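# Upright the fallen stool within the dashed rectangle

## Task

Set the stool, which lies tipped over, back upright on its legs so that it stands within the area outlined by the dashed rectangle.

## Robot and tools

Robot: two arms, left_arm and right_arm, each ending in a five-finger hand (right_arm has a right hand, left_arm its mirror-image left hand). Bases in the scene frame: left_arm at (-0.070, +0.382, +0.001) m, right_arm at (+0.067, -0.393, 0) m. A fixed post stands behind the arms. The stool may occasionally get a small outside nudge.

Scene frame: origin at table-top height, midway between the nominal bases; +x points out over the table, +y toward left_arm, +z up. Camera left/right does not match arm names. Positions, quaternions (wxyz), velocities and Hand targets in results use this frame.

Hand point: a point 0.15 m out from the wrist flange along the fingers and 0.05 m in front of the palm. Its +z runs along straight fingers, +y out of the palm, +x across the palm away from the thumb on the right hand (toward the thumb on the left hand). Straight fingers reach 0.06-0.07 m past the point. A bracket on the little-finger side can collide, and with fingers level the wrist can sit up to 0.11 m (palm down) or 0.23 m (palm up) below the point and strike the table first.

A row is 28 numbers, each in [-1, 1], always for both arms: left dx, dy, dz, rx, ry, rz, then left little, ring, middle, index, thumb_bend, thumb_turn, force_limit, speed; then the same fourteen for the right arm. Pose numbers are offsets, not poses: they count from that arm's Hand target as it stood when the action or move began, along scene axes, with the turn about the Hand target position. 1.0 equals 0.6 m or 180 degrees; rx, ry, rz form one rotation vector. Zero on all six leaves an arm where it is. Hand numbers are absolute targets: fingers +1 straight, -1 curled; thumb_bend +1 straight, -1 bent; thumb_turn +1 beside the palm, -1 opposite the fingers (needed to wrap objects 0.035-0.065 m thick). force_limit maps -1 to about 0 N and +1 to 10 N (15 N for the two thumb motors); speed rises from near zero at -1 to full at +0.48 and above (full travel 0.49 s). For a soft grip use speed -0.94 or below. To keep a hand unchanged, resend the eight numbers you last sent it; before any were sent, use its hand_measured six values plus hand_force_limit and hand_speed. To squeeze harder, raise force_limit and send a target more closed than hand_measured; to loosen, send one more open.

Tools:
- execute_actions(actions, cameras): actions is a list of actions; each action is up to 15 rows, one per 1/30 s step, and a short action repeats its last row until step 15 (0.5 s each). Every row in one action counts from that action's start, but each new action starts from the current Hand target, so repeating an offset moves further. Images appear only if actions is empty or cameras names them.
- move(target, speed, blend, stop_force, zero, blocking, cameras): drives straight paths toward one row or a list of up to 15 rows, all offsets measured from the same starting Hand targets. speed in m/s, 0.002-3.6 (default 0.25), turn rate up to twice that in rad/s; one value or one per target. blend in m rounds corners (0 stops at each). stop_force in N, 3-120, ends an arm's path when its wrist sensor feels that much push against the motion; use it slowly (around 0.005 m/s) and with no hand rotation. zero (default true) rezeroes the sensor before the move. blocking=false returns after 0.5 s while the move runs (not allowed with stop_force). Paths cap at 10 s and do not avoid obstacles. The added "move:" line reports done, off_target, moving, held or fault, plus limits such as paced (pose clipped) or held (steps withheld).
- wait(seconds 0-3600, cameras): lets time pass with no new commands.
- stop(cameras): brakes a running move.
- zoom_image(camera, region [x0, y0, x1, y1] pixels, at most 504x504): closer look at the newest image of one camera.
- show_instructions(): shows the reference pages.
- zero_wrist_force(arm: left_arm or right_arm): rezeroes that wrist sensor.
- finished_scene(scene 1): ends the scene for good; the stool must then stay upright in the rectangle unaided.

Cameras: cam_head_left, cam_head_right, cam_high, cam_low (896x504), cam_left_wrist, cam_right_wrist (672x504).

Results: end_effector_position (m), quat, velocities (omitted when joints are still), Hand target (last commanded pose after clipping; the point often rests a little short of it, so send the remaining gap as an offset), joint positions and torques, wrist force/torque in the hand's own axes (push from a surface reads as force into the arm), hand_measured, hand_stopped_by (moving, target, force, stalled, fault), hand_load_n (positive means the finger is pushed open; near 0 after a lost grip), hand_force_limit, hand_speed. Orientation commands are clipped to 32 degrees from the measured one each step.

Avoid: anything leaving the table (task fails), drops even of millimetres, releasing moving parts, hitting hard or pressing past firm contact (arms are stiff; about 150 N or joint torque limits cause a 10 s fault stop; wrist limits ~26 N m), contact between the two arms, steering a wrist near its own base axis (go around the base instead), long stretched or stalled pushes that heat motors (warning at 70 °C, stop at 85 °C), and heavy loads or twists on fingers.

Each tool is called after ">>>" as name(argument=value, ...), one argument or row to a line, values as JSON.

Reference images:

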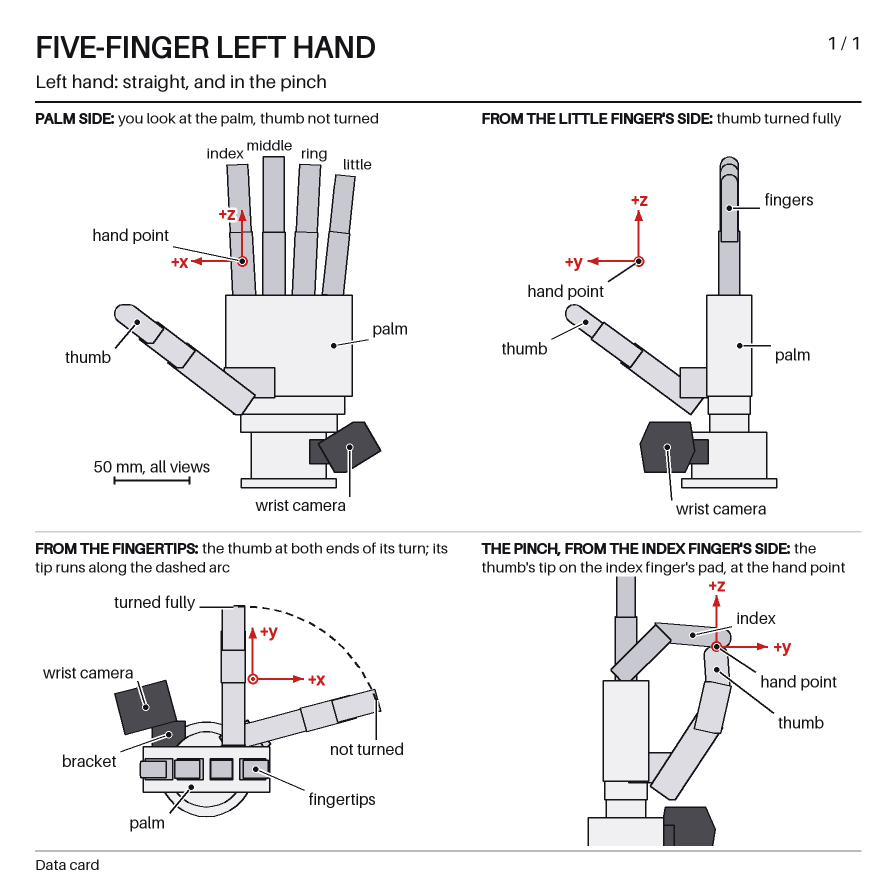

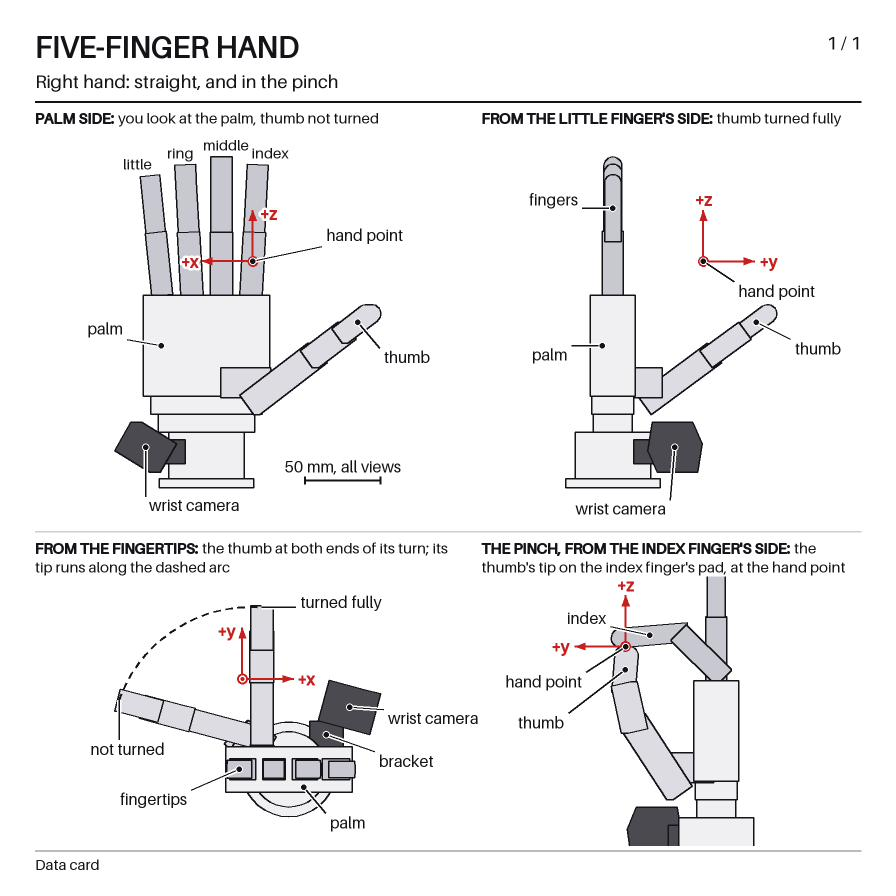

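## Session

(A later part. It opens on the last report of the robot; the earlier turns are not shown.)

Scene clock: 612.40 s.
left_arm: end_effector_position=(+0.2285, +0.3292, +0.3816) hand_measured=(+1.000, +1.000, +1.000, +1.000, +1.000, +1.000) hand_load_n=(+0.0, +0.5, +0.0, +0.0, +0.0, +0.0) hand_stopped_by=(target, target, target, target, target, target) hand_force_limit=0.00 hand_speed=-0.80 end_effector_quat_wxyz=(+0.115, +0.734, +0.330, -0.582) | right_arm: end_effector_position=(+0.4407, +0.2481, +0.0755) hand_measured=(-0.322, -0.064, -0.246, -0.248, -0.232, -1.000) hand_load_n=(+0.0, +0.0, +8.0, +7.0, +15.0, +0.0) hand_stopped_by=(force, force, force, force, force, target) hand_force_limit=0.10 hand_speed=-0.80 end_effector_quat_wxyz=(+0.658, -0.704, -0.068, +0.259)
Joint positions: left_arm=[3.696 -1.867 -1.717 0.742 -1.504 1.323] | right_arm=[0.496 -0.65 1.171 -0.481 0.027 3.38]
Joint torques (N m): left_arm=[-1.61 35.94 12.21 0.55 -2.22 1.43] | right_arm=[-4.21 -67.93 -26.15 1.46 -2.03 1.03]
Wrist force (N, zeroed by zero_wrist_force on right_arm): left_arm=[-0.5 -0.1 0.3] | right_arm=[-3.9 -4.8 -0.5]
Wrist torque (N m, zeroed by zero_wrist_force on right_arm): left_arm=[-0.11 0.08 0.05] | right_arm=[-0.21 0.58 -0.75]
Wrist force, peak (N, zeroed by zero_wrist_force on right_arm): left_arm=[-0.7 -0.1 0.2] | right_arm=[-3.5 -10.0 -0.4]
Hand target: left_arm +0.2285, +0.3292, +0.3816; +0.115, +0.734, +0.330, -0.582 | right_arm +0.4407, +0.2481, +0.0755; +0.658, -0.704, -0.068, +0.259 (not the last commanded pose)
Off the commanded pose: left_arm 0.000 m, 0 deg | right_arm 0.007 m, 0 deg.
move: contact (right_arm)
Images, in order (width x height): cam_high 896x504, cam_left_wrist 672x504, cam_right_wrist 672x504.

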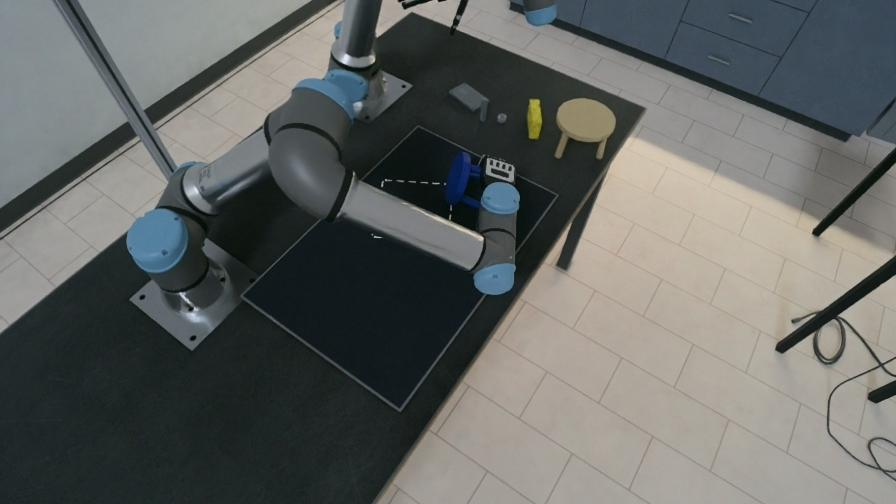

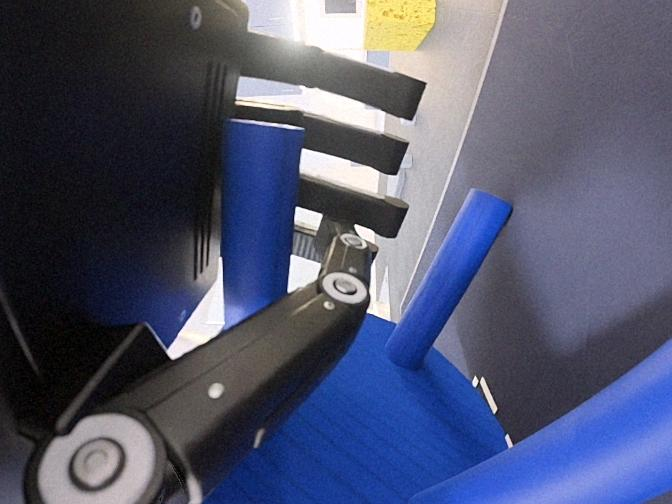

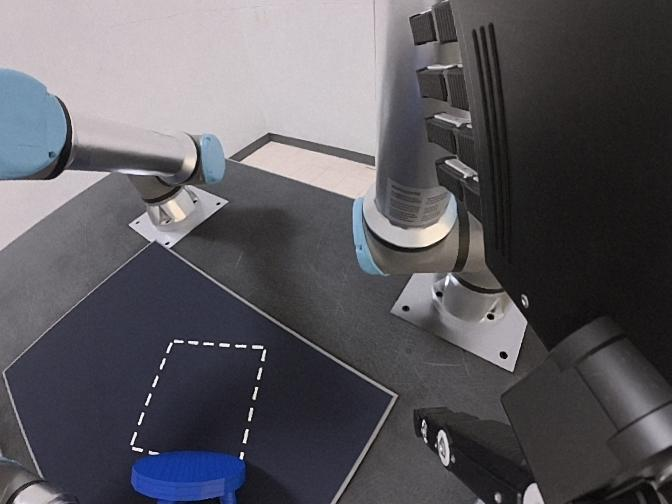

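>>> move(
  target=[
    [0,0,0,0,0,0,1,1,1,1,1,1,0,-0.8,0,0,0.003,0,0,0,0.95,0.95,0.95,0.95,0.5,-1,0.1,-0.5],
    [0,0,0,0,0,0,1,1,1,1,1,1,0,-0.8,0,0,0.025,0,0,0,0.95,0.95,0.95,0.95,0.9,-1,0.1,-0.5],
  ],
  speed=0.04,
  cameras=["cam_left_wrist","cam_right_wrist","cam_high"],
)

>>> zoom_image(
  camera="cam_high",
  region=[400, 100, 540, 220],
)

Scene clock: 623.37 s.
left_arm: end_effector_position=(+0.2285, +0.3292, +0.3816) hand_measured=(+1.000, +1.000, +1.000, +1.000, +1.000, +1.000) hand_load_n=(+0.0, +0.0, +0.0, +0.5, +0.0, +0.0) hand_stopped_by=(target, target, target, target, target, target) hand_force_limit=0.00 hand_speed=-0.80 end_effector_quat_wxyz=(+0.115, +0.734, +0.330, -0.582) | right_arm: end_effector_position=(+0.4407, +0.2481, +0.0905) hand_measured=(+0.950, +0.950, +0.950, +0.950, +0.900, -1.000) hand_load_n=(-0.5, +0.0, +0.0, -0.5, +0.0, +0.0) hand_stopped_by=(target, target, target, target, target, target) hand_force_limit=0.10 hand_speed=-0.50 end_effector_quat_wxyz=(+0.658, -0.704, -0.068, +0.259)
Joint positions: left_arm=[3.696 -1.867 -1.717 0.742 -1.504 1.323] | right_arm=[0.496 -0.67 1.165 -0.459 0.027 3.383]
Joint torques (N m): left_arm=[-0.96 37 10.88 0.68 -2.29 1.6] | right_arm=[3.69 -42.92 -27.75 1.43 -2.96 -1.5]
Wrist force (N, zeroed by zero_wrist_force on right_arm): left_arm=[-0.4 0.0 0.2] | right_arm=[-3.7 -0.7 -0.8]
Wrist torque (N m, zeroed by zero_wrist_force on right_arm): left_arm=[-0.08 0.06 0.05] | right_arm=[0.01 0.55 -0.53]
Wrist force, peak (N, zeroed by zero_wrist_force on right_arm): left_arm=[-0.6 -0.1 0.6] | right_arm=[-4.1 -5.4 -0.7]
Hand target: left_arm +0.2285, +0.3292, +0.3816; +0.115, +0.734, +0.330, -0.582 | right_arm +0.4407, +0.2481, +0.0905; +0.658, -0.704, -0.068, +0.259
Off the commanded pose: left_arm 0.000 m, 0 deg | right_arm 0.000 m, 0 deg.
move: done
Images, in order (width x height): cam_high 896x504, cam_left_wrist 672x504, cam_right_wrist 672x504.

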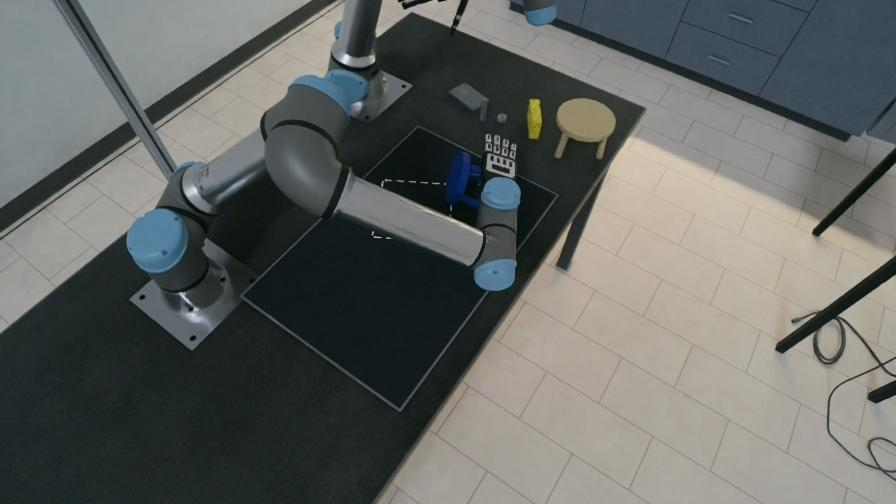

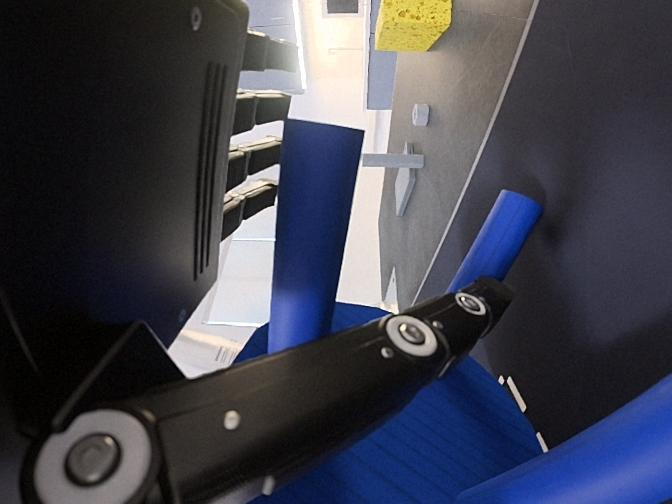

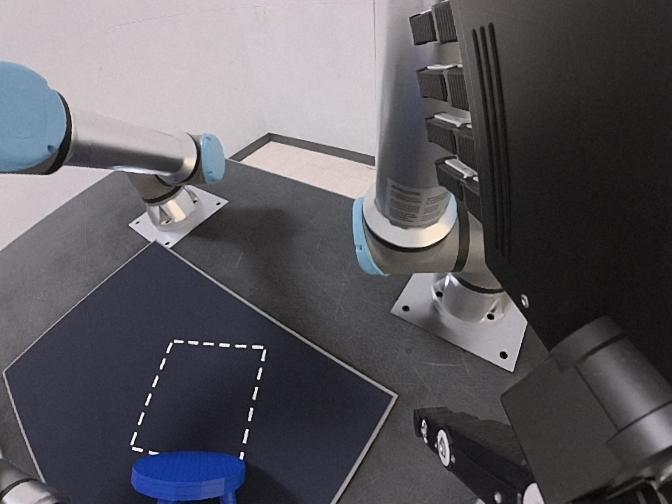

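Scaled by 3.600 from the camera's image (finer frame: 1280x720).

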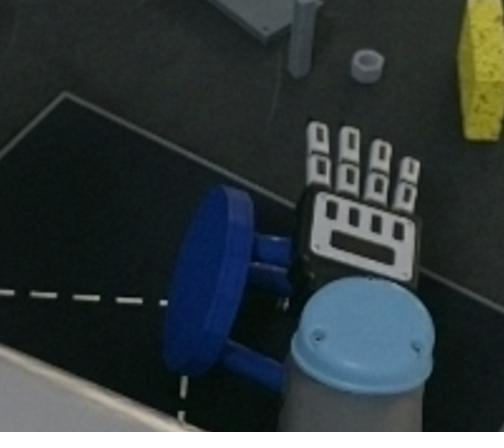

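>>> move(
  target=[
    [0,0,0,0,0,0,1,1,1,1,1,1,0,-0.8,0,0,0.0167,0,0,0,0.95,0.95,0.95,0.95,0.9,-1,0.1,-0.5],
    [0,0,0,0,0,0,1,1,1,1,1,1,0,-0.8,0.0151,-0.0297,0.0167,0,0,0,0.95,0.95,0.95,0.95,0.9,-1,0.1,-0.5],
    [0,0,0,0,0,0,1,1,1,1,1,1,0,-0.8,0.0151,-0.0297,0.22,0,0,0,0.95,0.95,0.95,0.95,0.9,-1,0.1,-0.5],
  ],
  speed=0.06,
  stop_force=5,
  cameras=["cam_left_wrist","cam_right_wrist","cam_high","cam_head_left","cam_head_right"],
)

Scene clock: 634.10 s.
left_arm: end_effector_position=(+0.2285, +0.3292, +0.3816) hand_measured=(+1.000, +1.000, +1.000, +1.000, +1.000, +1.000) hand_load_n=(+0.0, +0.0, +0.0, +0.0, +0.0, +0.0) hand_stopped_by=(target, target, target, target, target, target) hand_force_limit=0.00 hand_speed=-0.80 end_effector_quat_wxyz=(+0.115, +0.734, +0.330, -0.582) | right_arm: end_effector_position=(+0.4498, +0.2303, +0.2225) hand_measured=(+0.950, +0.950, +0.950, +0.950, +0.900, -1.000) hand_load_n=(+0.0, +0.0, +0.0, -0.5, +0.0, +0.0) hand_stopped_by=(target, target, target, target, target, target) hand_force_limit=0.10 hand_speed=-0.50 end_effector_quat_wxyz=(+0.658, -0.704, -0.068, +0.259)
Joint positions: left_arm=[3.696 -1.867 -1.717 0.742 -1.504 1.323] | right_arm=[0.466 -0.837 1.112 -0.359 -0.003 3.503]
Joint torques (N m): left_arm=[-2.02 36.07 12.8 0.43 -2.29 1.32] | right_arm=[6.78 -66.81 -12.04 -1.4 -2.76 1.57]
Wrist force (N, zeroed by zero_wrist_force on right_arm): left_arm=[-0.3 -0.1 0.4] | right_arm=[-3.8 -0.3 -0.9]
Wrist torque (N m, zeroed by zero_wrist_force on right_arm): left_arm=[-0.11 0.07 0.05] | right_arm=[0.04 0.65 -0.57]
Wrist force, peak (N, zeroed by zero_wrist_force on right_arm): left_arm=[-0.6 -0.3 0.5] | right_arm=[-4.5 -0.6 -1.0]
Hand target: left_arm +0.2285, +0.3292, +0.3816; +0.115, +0.734, +0.330, -0.582 | right_arm +0.4498, +0.2303, +0.2225; +0.658, -0.704, -0.068, +0.259
Off the commanded pose: left_arm 0.000 m, 0 deg | right_arm 0.000 m, 0 deg.
move: done
Images, in order (width x height): cam_head_left 896x504, cam_head_right 896x504, cam_high 896x504, cam_left_wrist 672x504, cam_right_wrist 672x504.

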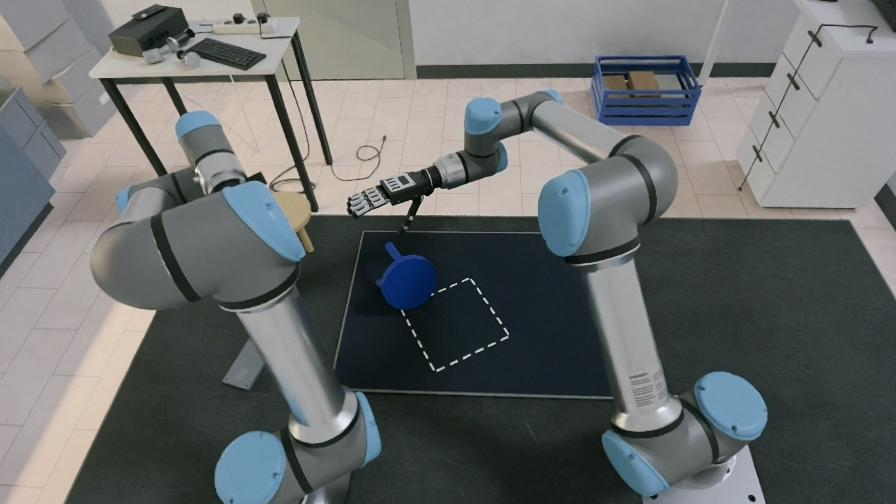

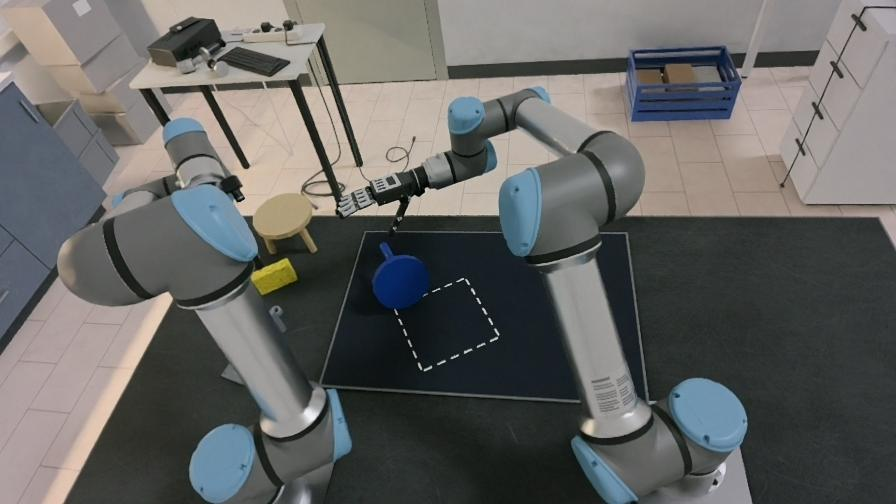

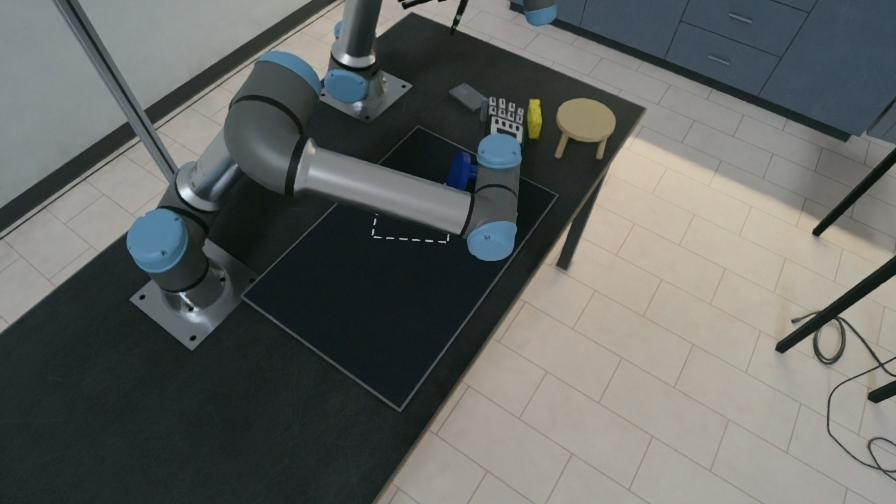

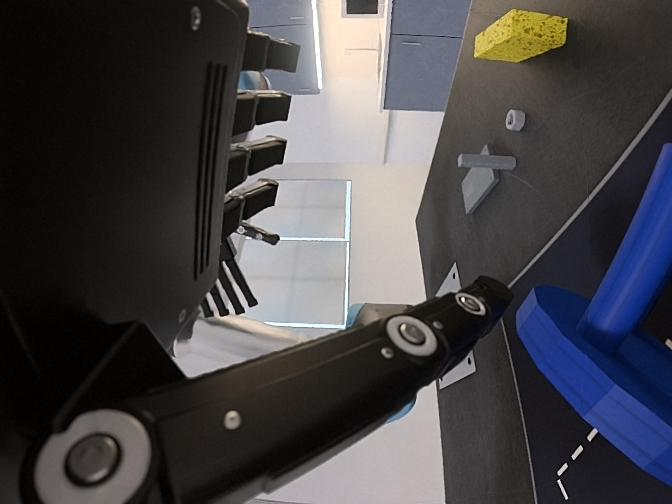

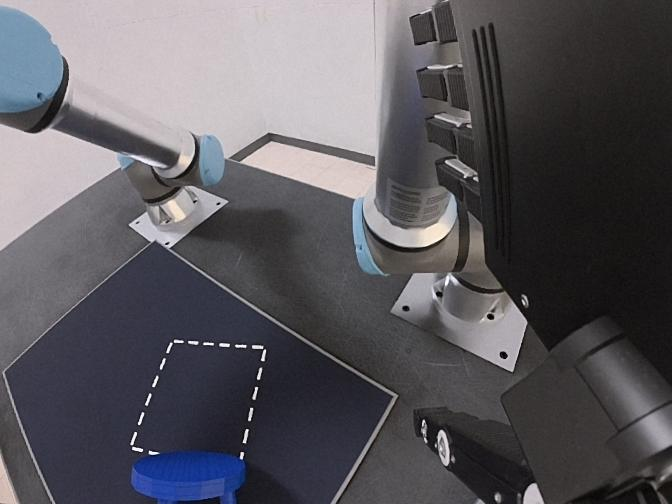

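>>> zoom_image(
  camera="cam_head_left",
  region=[340, 220, 520, 380],
)

>>> zoom_image(
  camera="cam_high",
  region=[400, 100, 540, 220],
)

>>> zoom_image(
  camera="cam_right_wrist",
  region=[80, 320, 300, 504],
)

Scaled by 2.800 from the camera's image (finer frame: 1280x720).

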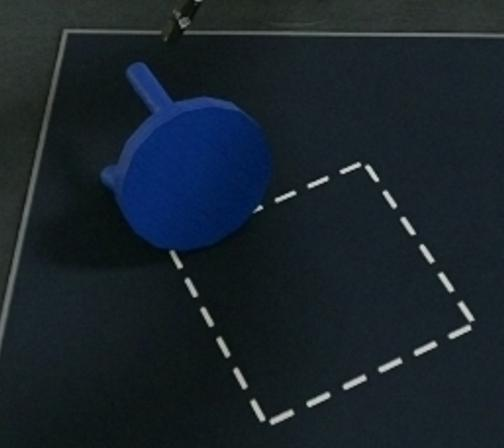

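Scaled by 3.600 from the camera's image (finer frame: 1280x720).

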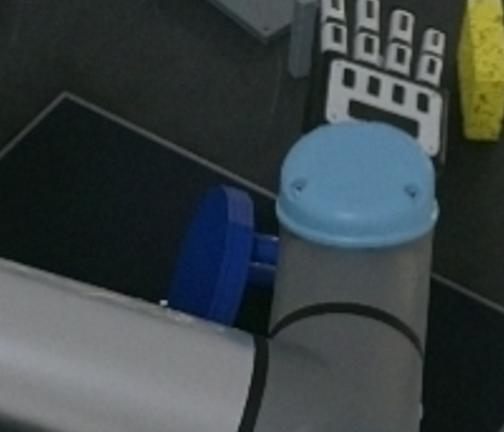

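Scaled by 2.291 from the camera's image (finer frame: 960x720).

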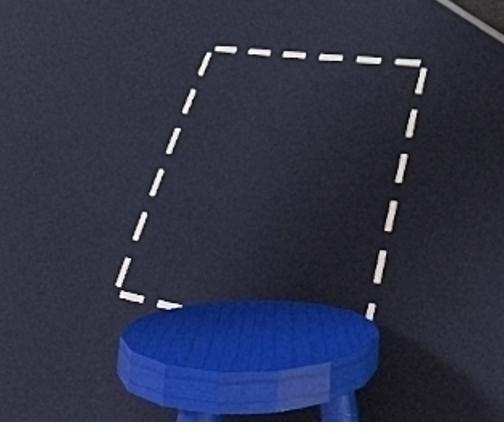

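>>> move(
  target=[
    [0,0,0,0,0,0,1,1,1,1,1,1,0,-0.8,0.1187,-0.2005,0,0,0,0,0.95,0.95,0.95,0.95,0.9,-1,0.1,-0.5],
    [0,0,0,0,0,0,1,1,1,1,1,1,0,-0.8,0.1187,-0.2005,-0.1,0.227,-0.4455,0,0.95,0.95,0.95,0.95,0.9,-1,0.1,-0.5],
  ],
  speed=[0.2,0.2],
  blend=0.03,
  cameras=["cam_left_wrist","cam_right_wrist","cam_high","cam_head_left"],
)

Scene clock: 705.60 s.
left_arm: end_effector_position=(+0.2285, +0.3292, +0.3816) hand_measured=(+1.000, +1.000, +1.000, +1.000, +1.000, +1.000) hand_load_n=(+0.0, +0.0, +0.0, +0.0, +0.0, +0.0) hand_stopped_by=(target, target, target, target, target, target) hand_force_limit=0.00 hand_speed=-0.80 end_effector_quat_wxyz=(+0.115, +0.734, +0.330, -0.582) | right_arm: end_effector_position=(+0.5210, +0.1100, +0.1625) hand_measured=(+0.950, +0.950, +0.950, +0.950, +0.900, -1.000) hand_load_n=(+0.0, +0.0, +0.0, +0.0, +0.0, +0.0) hand_stopped_by=(target, target, target, target, target, target) hand_force_limit=0.10 hand_speed=-0.50 end_effector_quat_wxyz=(+0.648, -0.450, -0.546, -0.283)
Joint positions: left_arm=[3.696 -1.867 -1.717 0.742 -1.504 1.323] | right_arm=[0.225 -0.984 1.542 -0.56 -0.243 1.851]
Joint torques (N m): left_arm=[-1.5 35.4 12.66 0.52 -2.19 1.25] | right_arm=[-3.44 -30.86 -24.26 -1.08 -2.37 0.46]
Wrist force (N, zeroed by zero_wrist_force on right_arm): left_arm=[-0.5 0.1 0.2] | right_arm=[-0.6 -0.3 -1.2]
Wrist torque (N m, zeroed by zero_wrist_force on right_arm): left_arm=[-0.07 0.09 0.04] | right_arm=[0.04 0.09 -0.17]
Wrist force, peak (N, zeroed by zero_wrist_force on right_arm): left_arm=[-0.6 0.0 0.5] | right_arm=[-4.0 -0.2 -0.8]
Hand target: left_arm +0.2285, +0.3292, +0.3816; +0.115, +0.734, +0.330, -0.582 | right_arm +0.5210, +0.1100, +0.1625; +0.648, -0.450, -0.546, -0.283
Off the commanded pose: left_arm 0.000 m, 0 deg | right_arm 0.000 m, 0 deg.
move: done
Images, in order (width x height): cam_head_left 896x504, cam_high 896x504, cam_left_wrist 672x504, cam_right_wrist 672x504.

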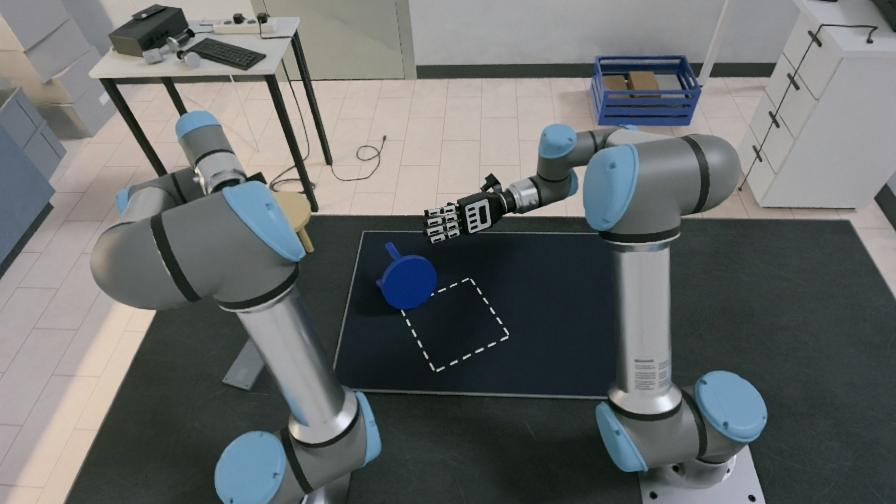

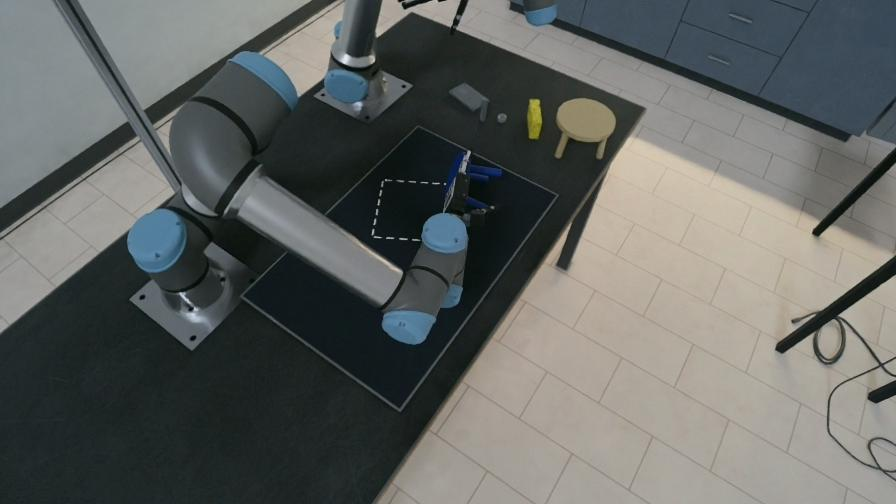

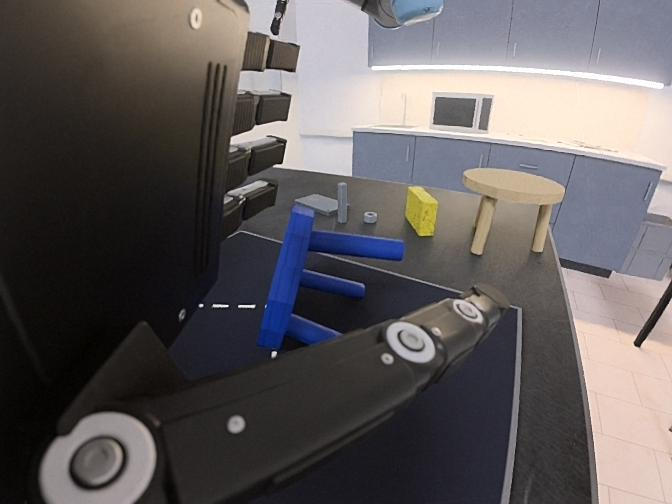

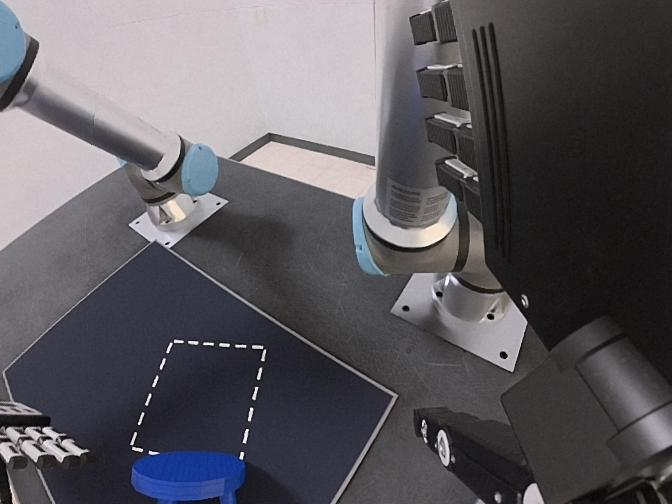

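>>> execute_actions(
  actions=[],
  cameras=["all"],
)

Scene clock: 716.20 s.
left_arm: end_effector_position=(+0.2285, +0.3292, +0.3816) hand_measured=(+1.000, +1.000, +1.000, +1.000, +1.000, +1.000) hand_load_n=(+0.0, +0.0, +0.0, +0.0, +0.0, +0.0) hand_stopped_by=(target, target, target, target, target, target) hand_force_limit=0.00 hand_speed=-0.80 end_effector_quat_wxyz=(+0.115, +0.734, +0.330, -0.582) | right_arm: end_effector_position=(+0.5210, +0.1100, +0.1625) hand_measured=(+0.950, +0.950, +0.950, +0.950, +0.900, -1.000) hand_load_n=(+0.0, +0.0, +0.0, +0.0, +0.0, +0.0) hand_stopped_by=(target, target, target, target, target, target) hand_force_limit=0.10 hand_speed=-0.50 end_effector_quat_wxyz=(+0.648, -0.450, -0.546, -0.283)
Joint positions: left_arm=[3.696 -1.867 -1.717 0.742 -1.504 1.323] | right_arm=[0.225 -0.984 1.542 -0.56 -0.243 1.85]
Joint velocities: within noise
Joint torques (N m): left_arm=[-1.24 36.06 11.47 0.77 -2.4 1.4] | right_arm=[7.61 -29.82 -27.31 -1.21 1.88 -1.27]
Wrist force (N, zeroed by zero_wrist_force on right_arm): left_arm=[-0.4 0.0 0.2] | right_arm=[-0.6 -0.3 -1.3]
Wrist torque (N m, zeroed by zero_wrist_force on right_arm): left_arm=[-0.08 0.07 0.05] | right_arm=[0.05 0.10 -0.18]
Wrist force, peak (N, zeroed by zero_wrist_force on right_arm): left_arm=[-0.3 0.0 0.7] | right_arm=[-1.0 -0.4 -1.7]
Hand target: left_arm +0.2285, +0.3292, +0.3816; +0.115, +0.734, +0.330, -0.582 | right_arm +0.5210, +0.1100, +0.1625; +0.648, -0.450, -0.546, -0.283
Off the commanded pose: left_arm 0.000 m, 0 deg | right_arm 0.000 m, 0 deg.

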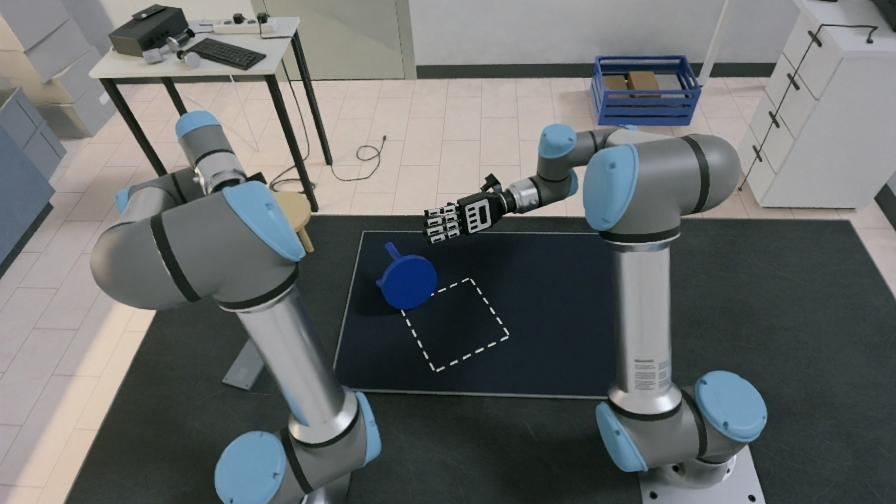

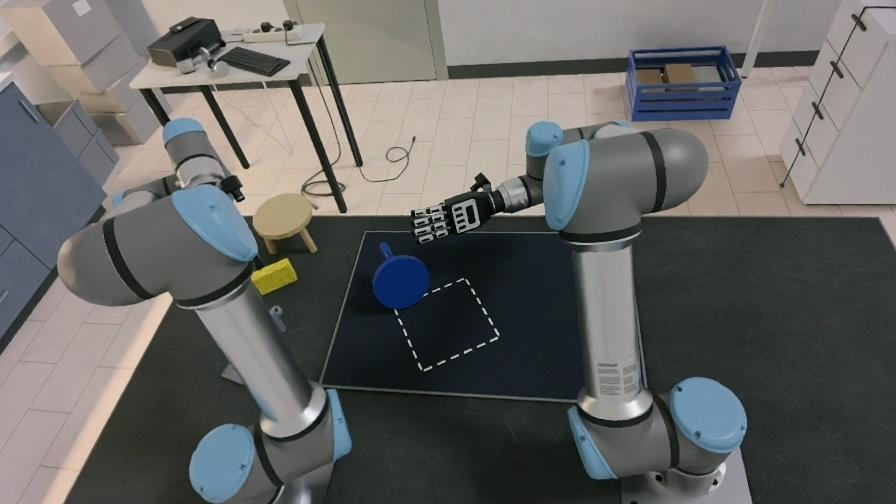

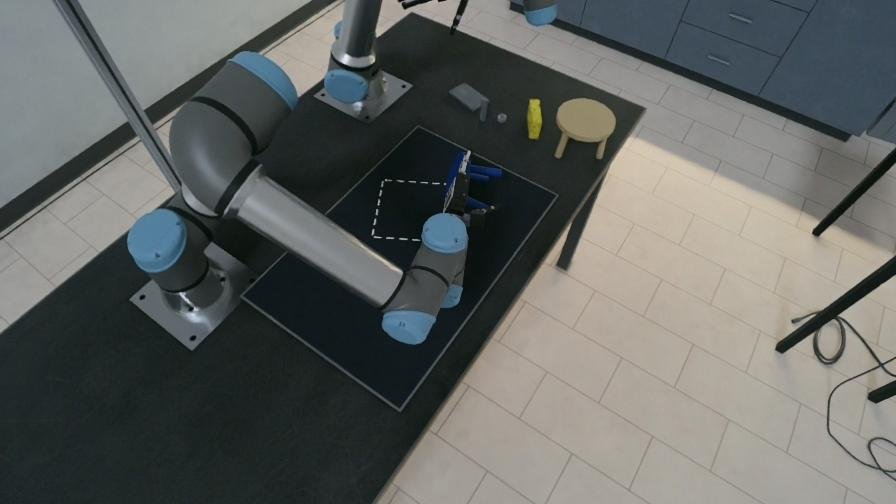

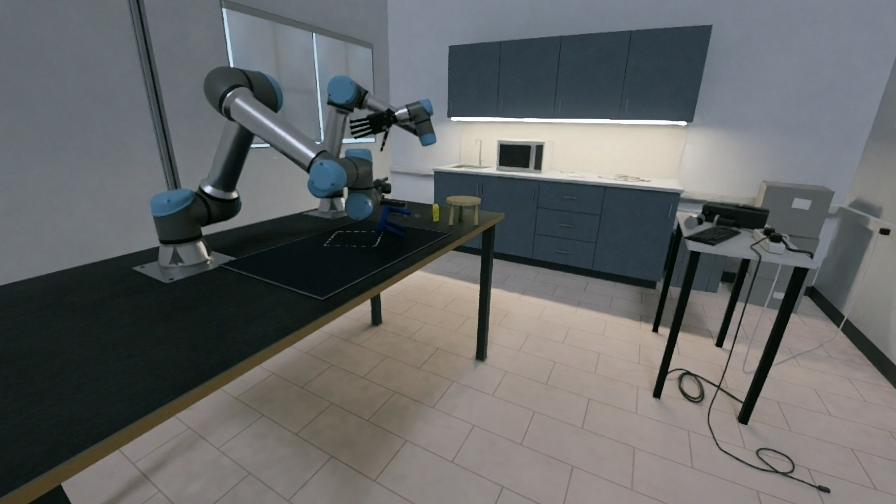

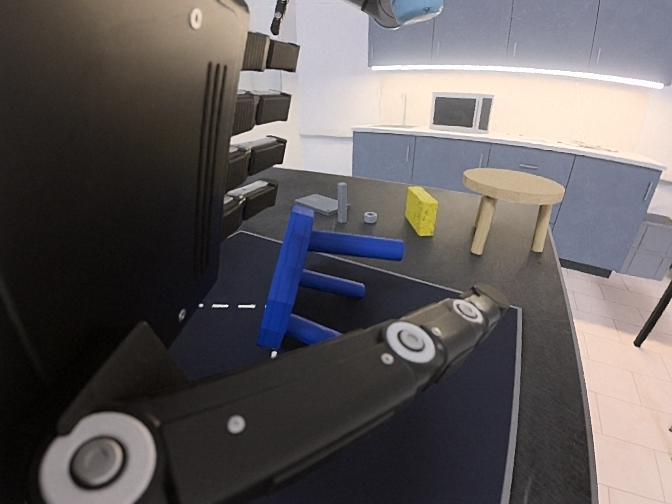

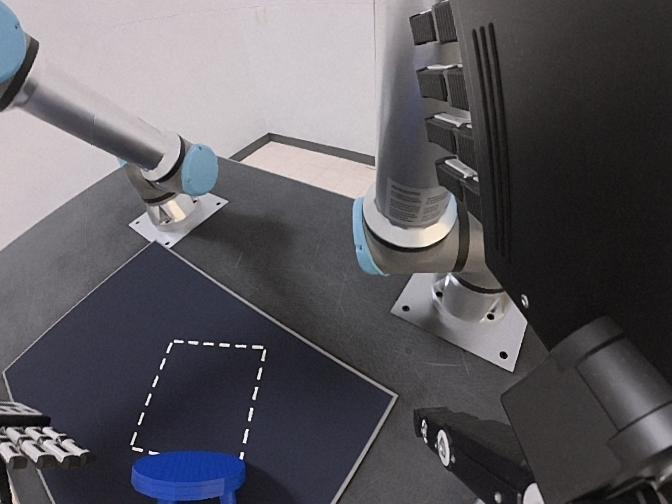

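>>> zoom_image(
  camera="cam_left_wrist",
  region=[200, 150, 452, 402],
)

>>> zoom_image(
  camera="cam_high",
  region=[370, 110, 570, 260],
)

Scaled by 2.000 from the camera's image (finer frame: 960x720).

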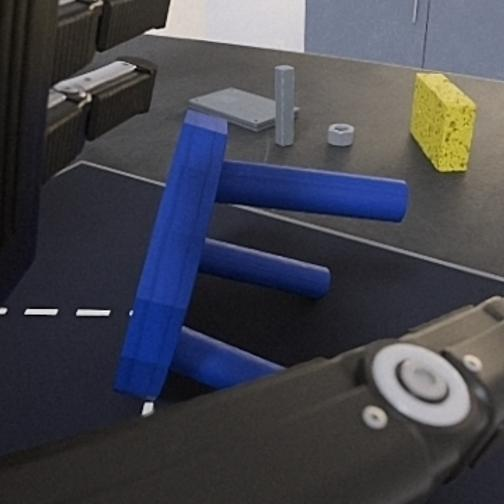

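Scaled by 2.520 from the camera's image (finer frame: 1280x720).

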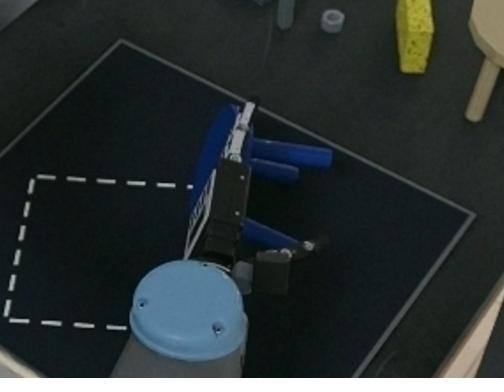

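>>> zoom_image(
  camera="cam_high",
  region=[430, 130, 530, 230],
)

>>> zoom_image(
  camera="cam_left_wrist",
  region=[230, 180, 430, 380],
)

>>> zoom_image(
  camera="cam_right_wrist",
  region=[60, 330, 340, 504],
)

Scaled by 5.040 from the camera's image (finer frame: 1280x720).

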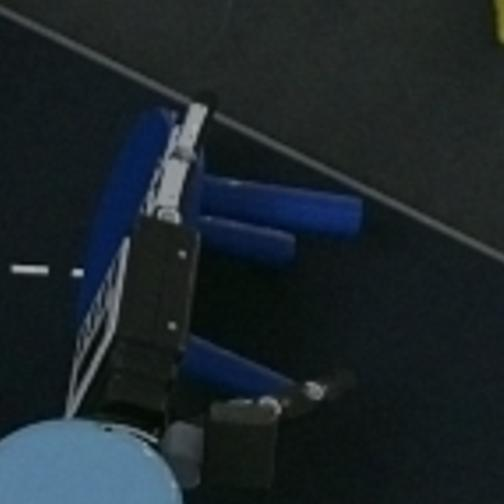

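Scaled by 2.520 from the camera's image (finer frame: 960x720).

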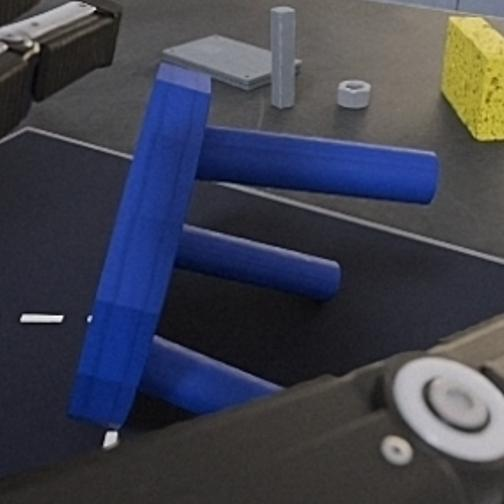

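Scaled by 1.800 from the camera's image (finer frame: 960x720).

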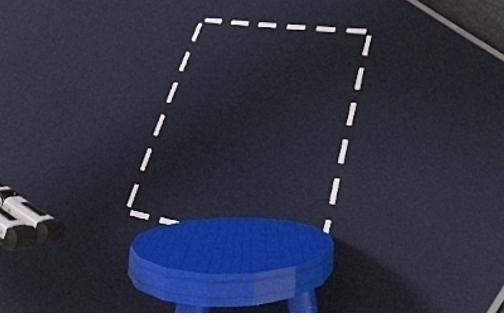

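>>> move(
  target=[0,0,0,0,0,0,1,1,1,1,1,1,0,-0.8,-0.019,-0.0473,-0.1333,0,0,0,0.95,0.95,0.95,0.95,0.9,-1,0.1,-0.5],
  speed=0.08,
  stop_force=6,
  cameras=["cam_left_wrist","cam_high","cam_right_wrist"],
)

Scene clock: 796.33 s.
left_arm: end_effector_position=(+0.2285, +0.3292, +0.3816) hand_measured=(+1.000, +1.000, +1.000, +1.000, +1.000, +1.000) hand_load_n=(+0.0, -0.5, +0.0, +0.0, +0.0, +0.0) hand_stopped_by=(target, target, target, target, target, target) hand_force_limit=0.00 hand_speed=-0.80 end_effector_quat_wxyz=(+0.115, +0.734, +0.330, -0.582) | right_arm: end_effector_position=(+0.5096, +0.0816, +0.0825) hand_measured=(+0.950, +0.950, +0.950, +0.950, +0.900, -1.000) hand_load_n=(+0.0, +0.0, +0.0, +0.0, +0.0, +0.0) hand_stopped_by=(target, target, target, target, target, target) hand_force_limit=0.10 hand_speed=-0.50 end_effector_quat_wxyz=(+0.648, -0.450, -0.546, -0.283)
Joint positions: left_arm=[3.696 -1.867 -1.717 0.742 -1.504 1.323] | right_arm=[0.179 -0.911 1.67 -0.76 -0.288 1.85]
Joint torques (N m): left_arm=[-2.34 36.88 12.97 0.72 -2.26 1.37] | right_arm=[9.21 -58.52 -24.02 -0.23 2.84 -1.21]
Wrist force (N, zeroed by zero_wrist_force on right_arm): left_arm=[-0.3 -0.1 0.2] | right_arm=[-1.0 -0.1 -1.2]
Wrist torque (N m, zeroed by zero_wrist_force on right_arm): left_arm=[-0.11 0.05 0.06] | right_arm=[0.08 0.14 -0.17]
Wrist force, peak (N, zeroed by zero_wrist_force on right_arm): left_arm=[-0.5 0.0 0.5] | right_arm=[-1.5 -0.2 -1.5]
Hand target: left_arm +0.2285, +0.3292, +0.3816; +0.115, +0.734, +0.330, -0.582 | right_arm +0.5096, +0.0816, +0.0825; +0.648, -0.450, -0.546, -0.283
Off the commanded pose: left_arm 0.000 m, 0 deg | right_arm 0.000 m, 0 deg.
move: done
Images, in order (width x height): cam_high 896x504, cam_left_wrist 672x504, cam_right_wrist 672x504.

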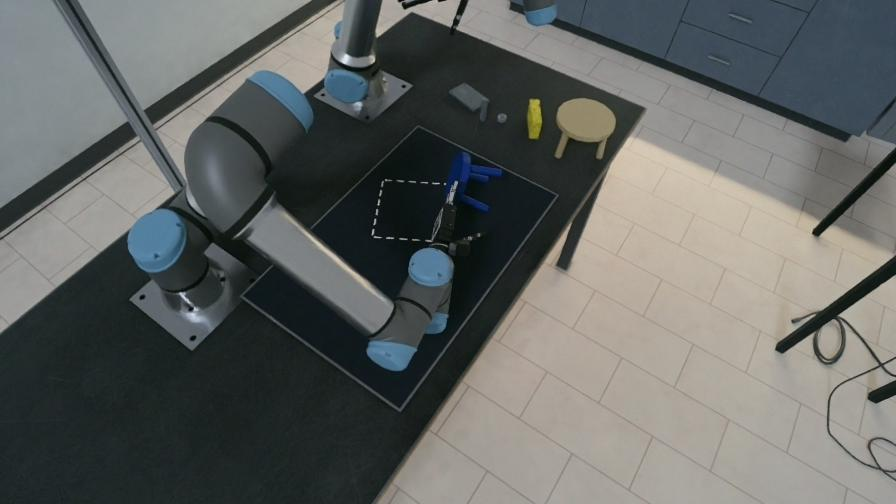

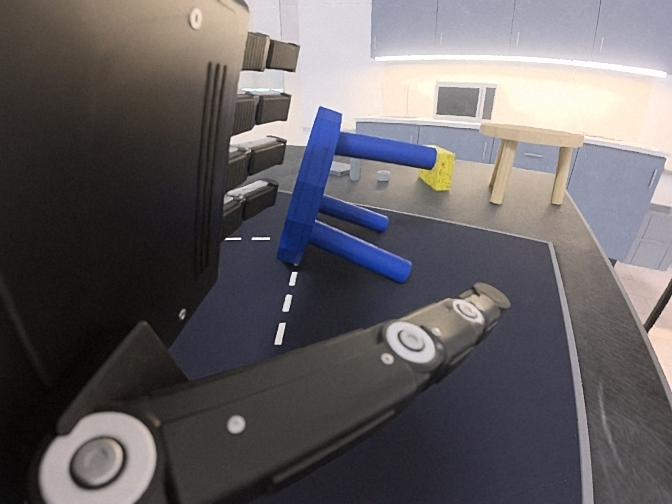

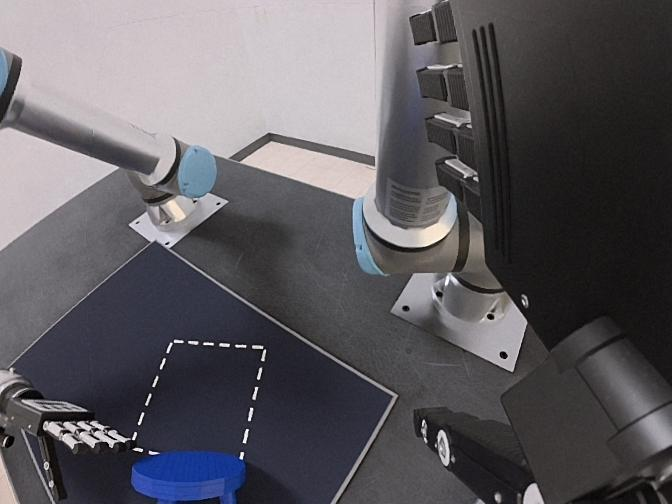

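>>> zoom_image(
  camera="cam_high",
  region=[420, 140, 520, 240],
)

>>> zoom_image(
  camera="cam_right_wrist",
  region=[0, 330, 280, 504],
)

Scaled by 5.040 from the camera's image (finer frame: 1280x720).

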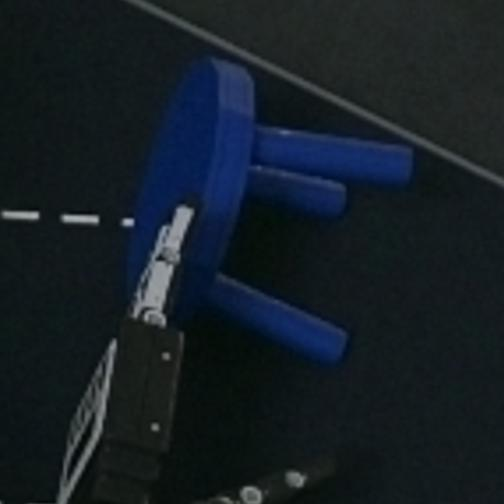

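Scaled by 1.800 from the camera's image (finer frame: 960x720).

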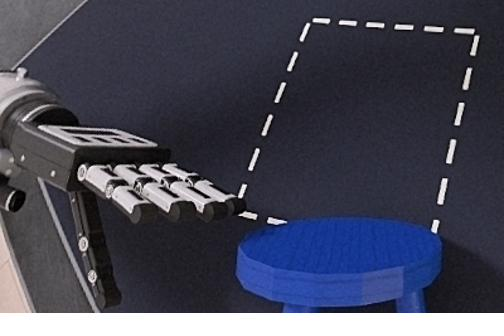

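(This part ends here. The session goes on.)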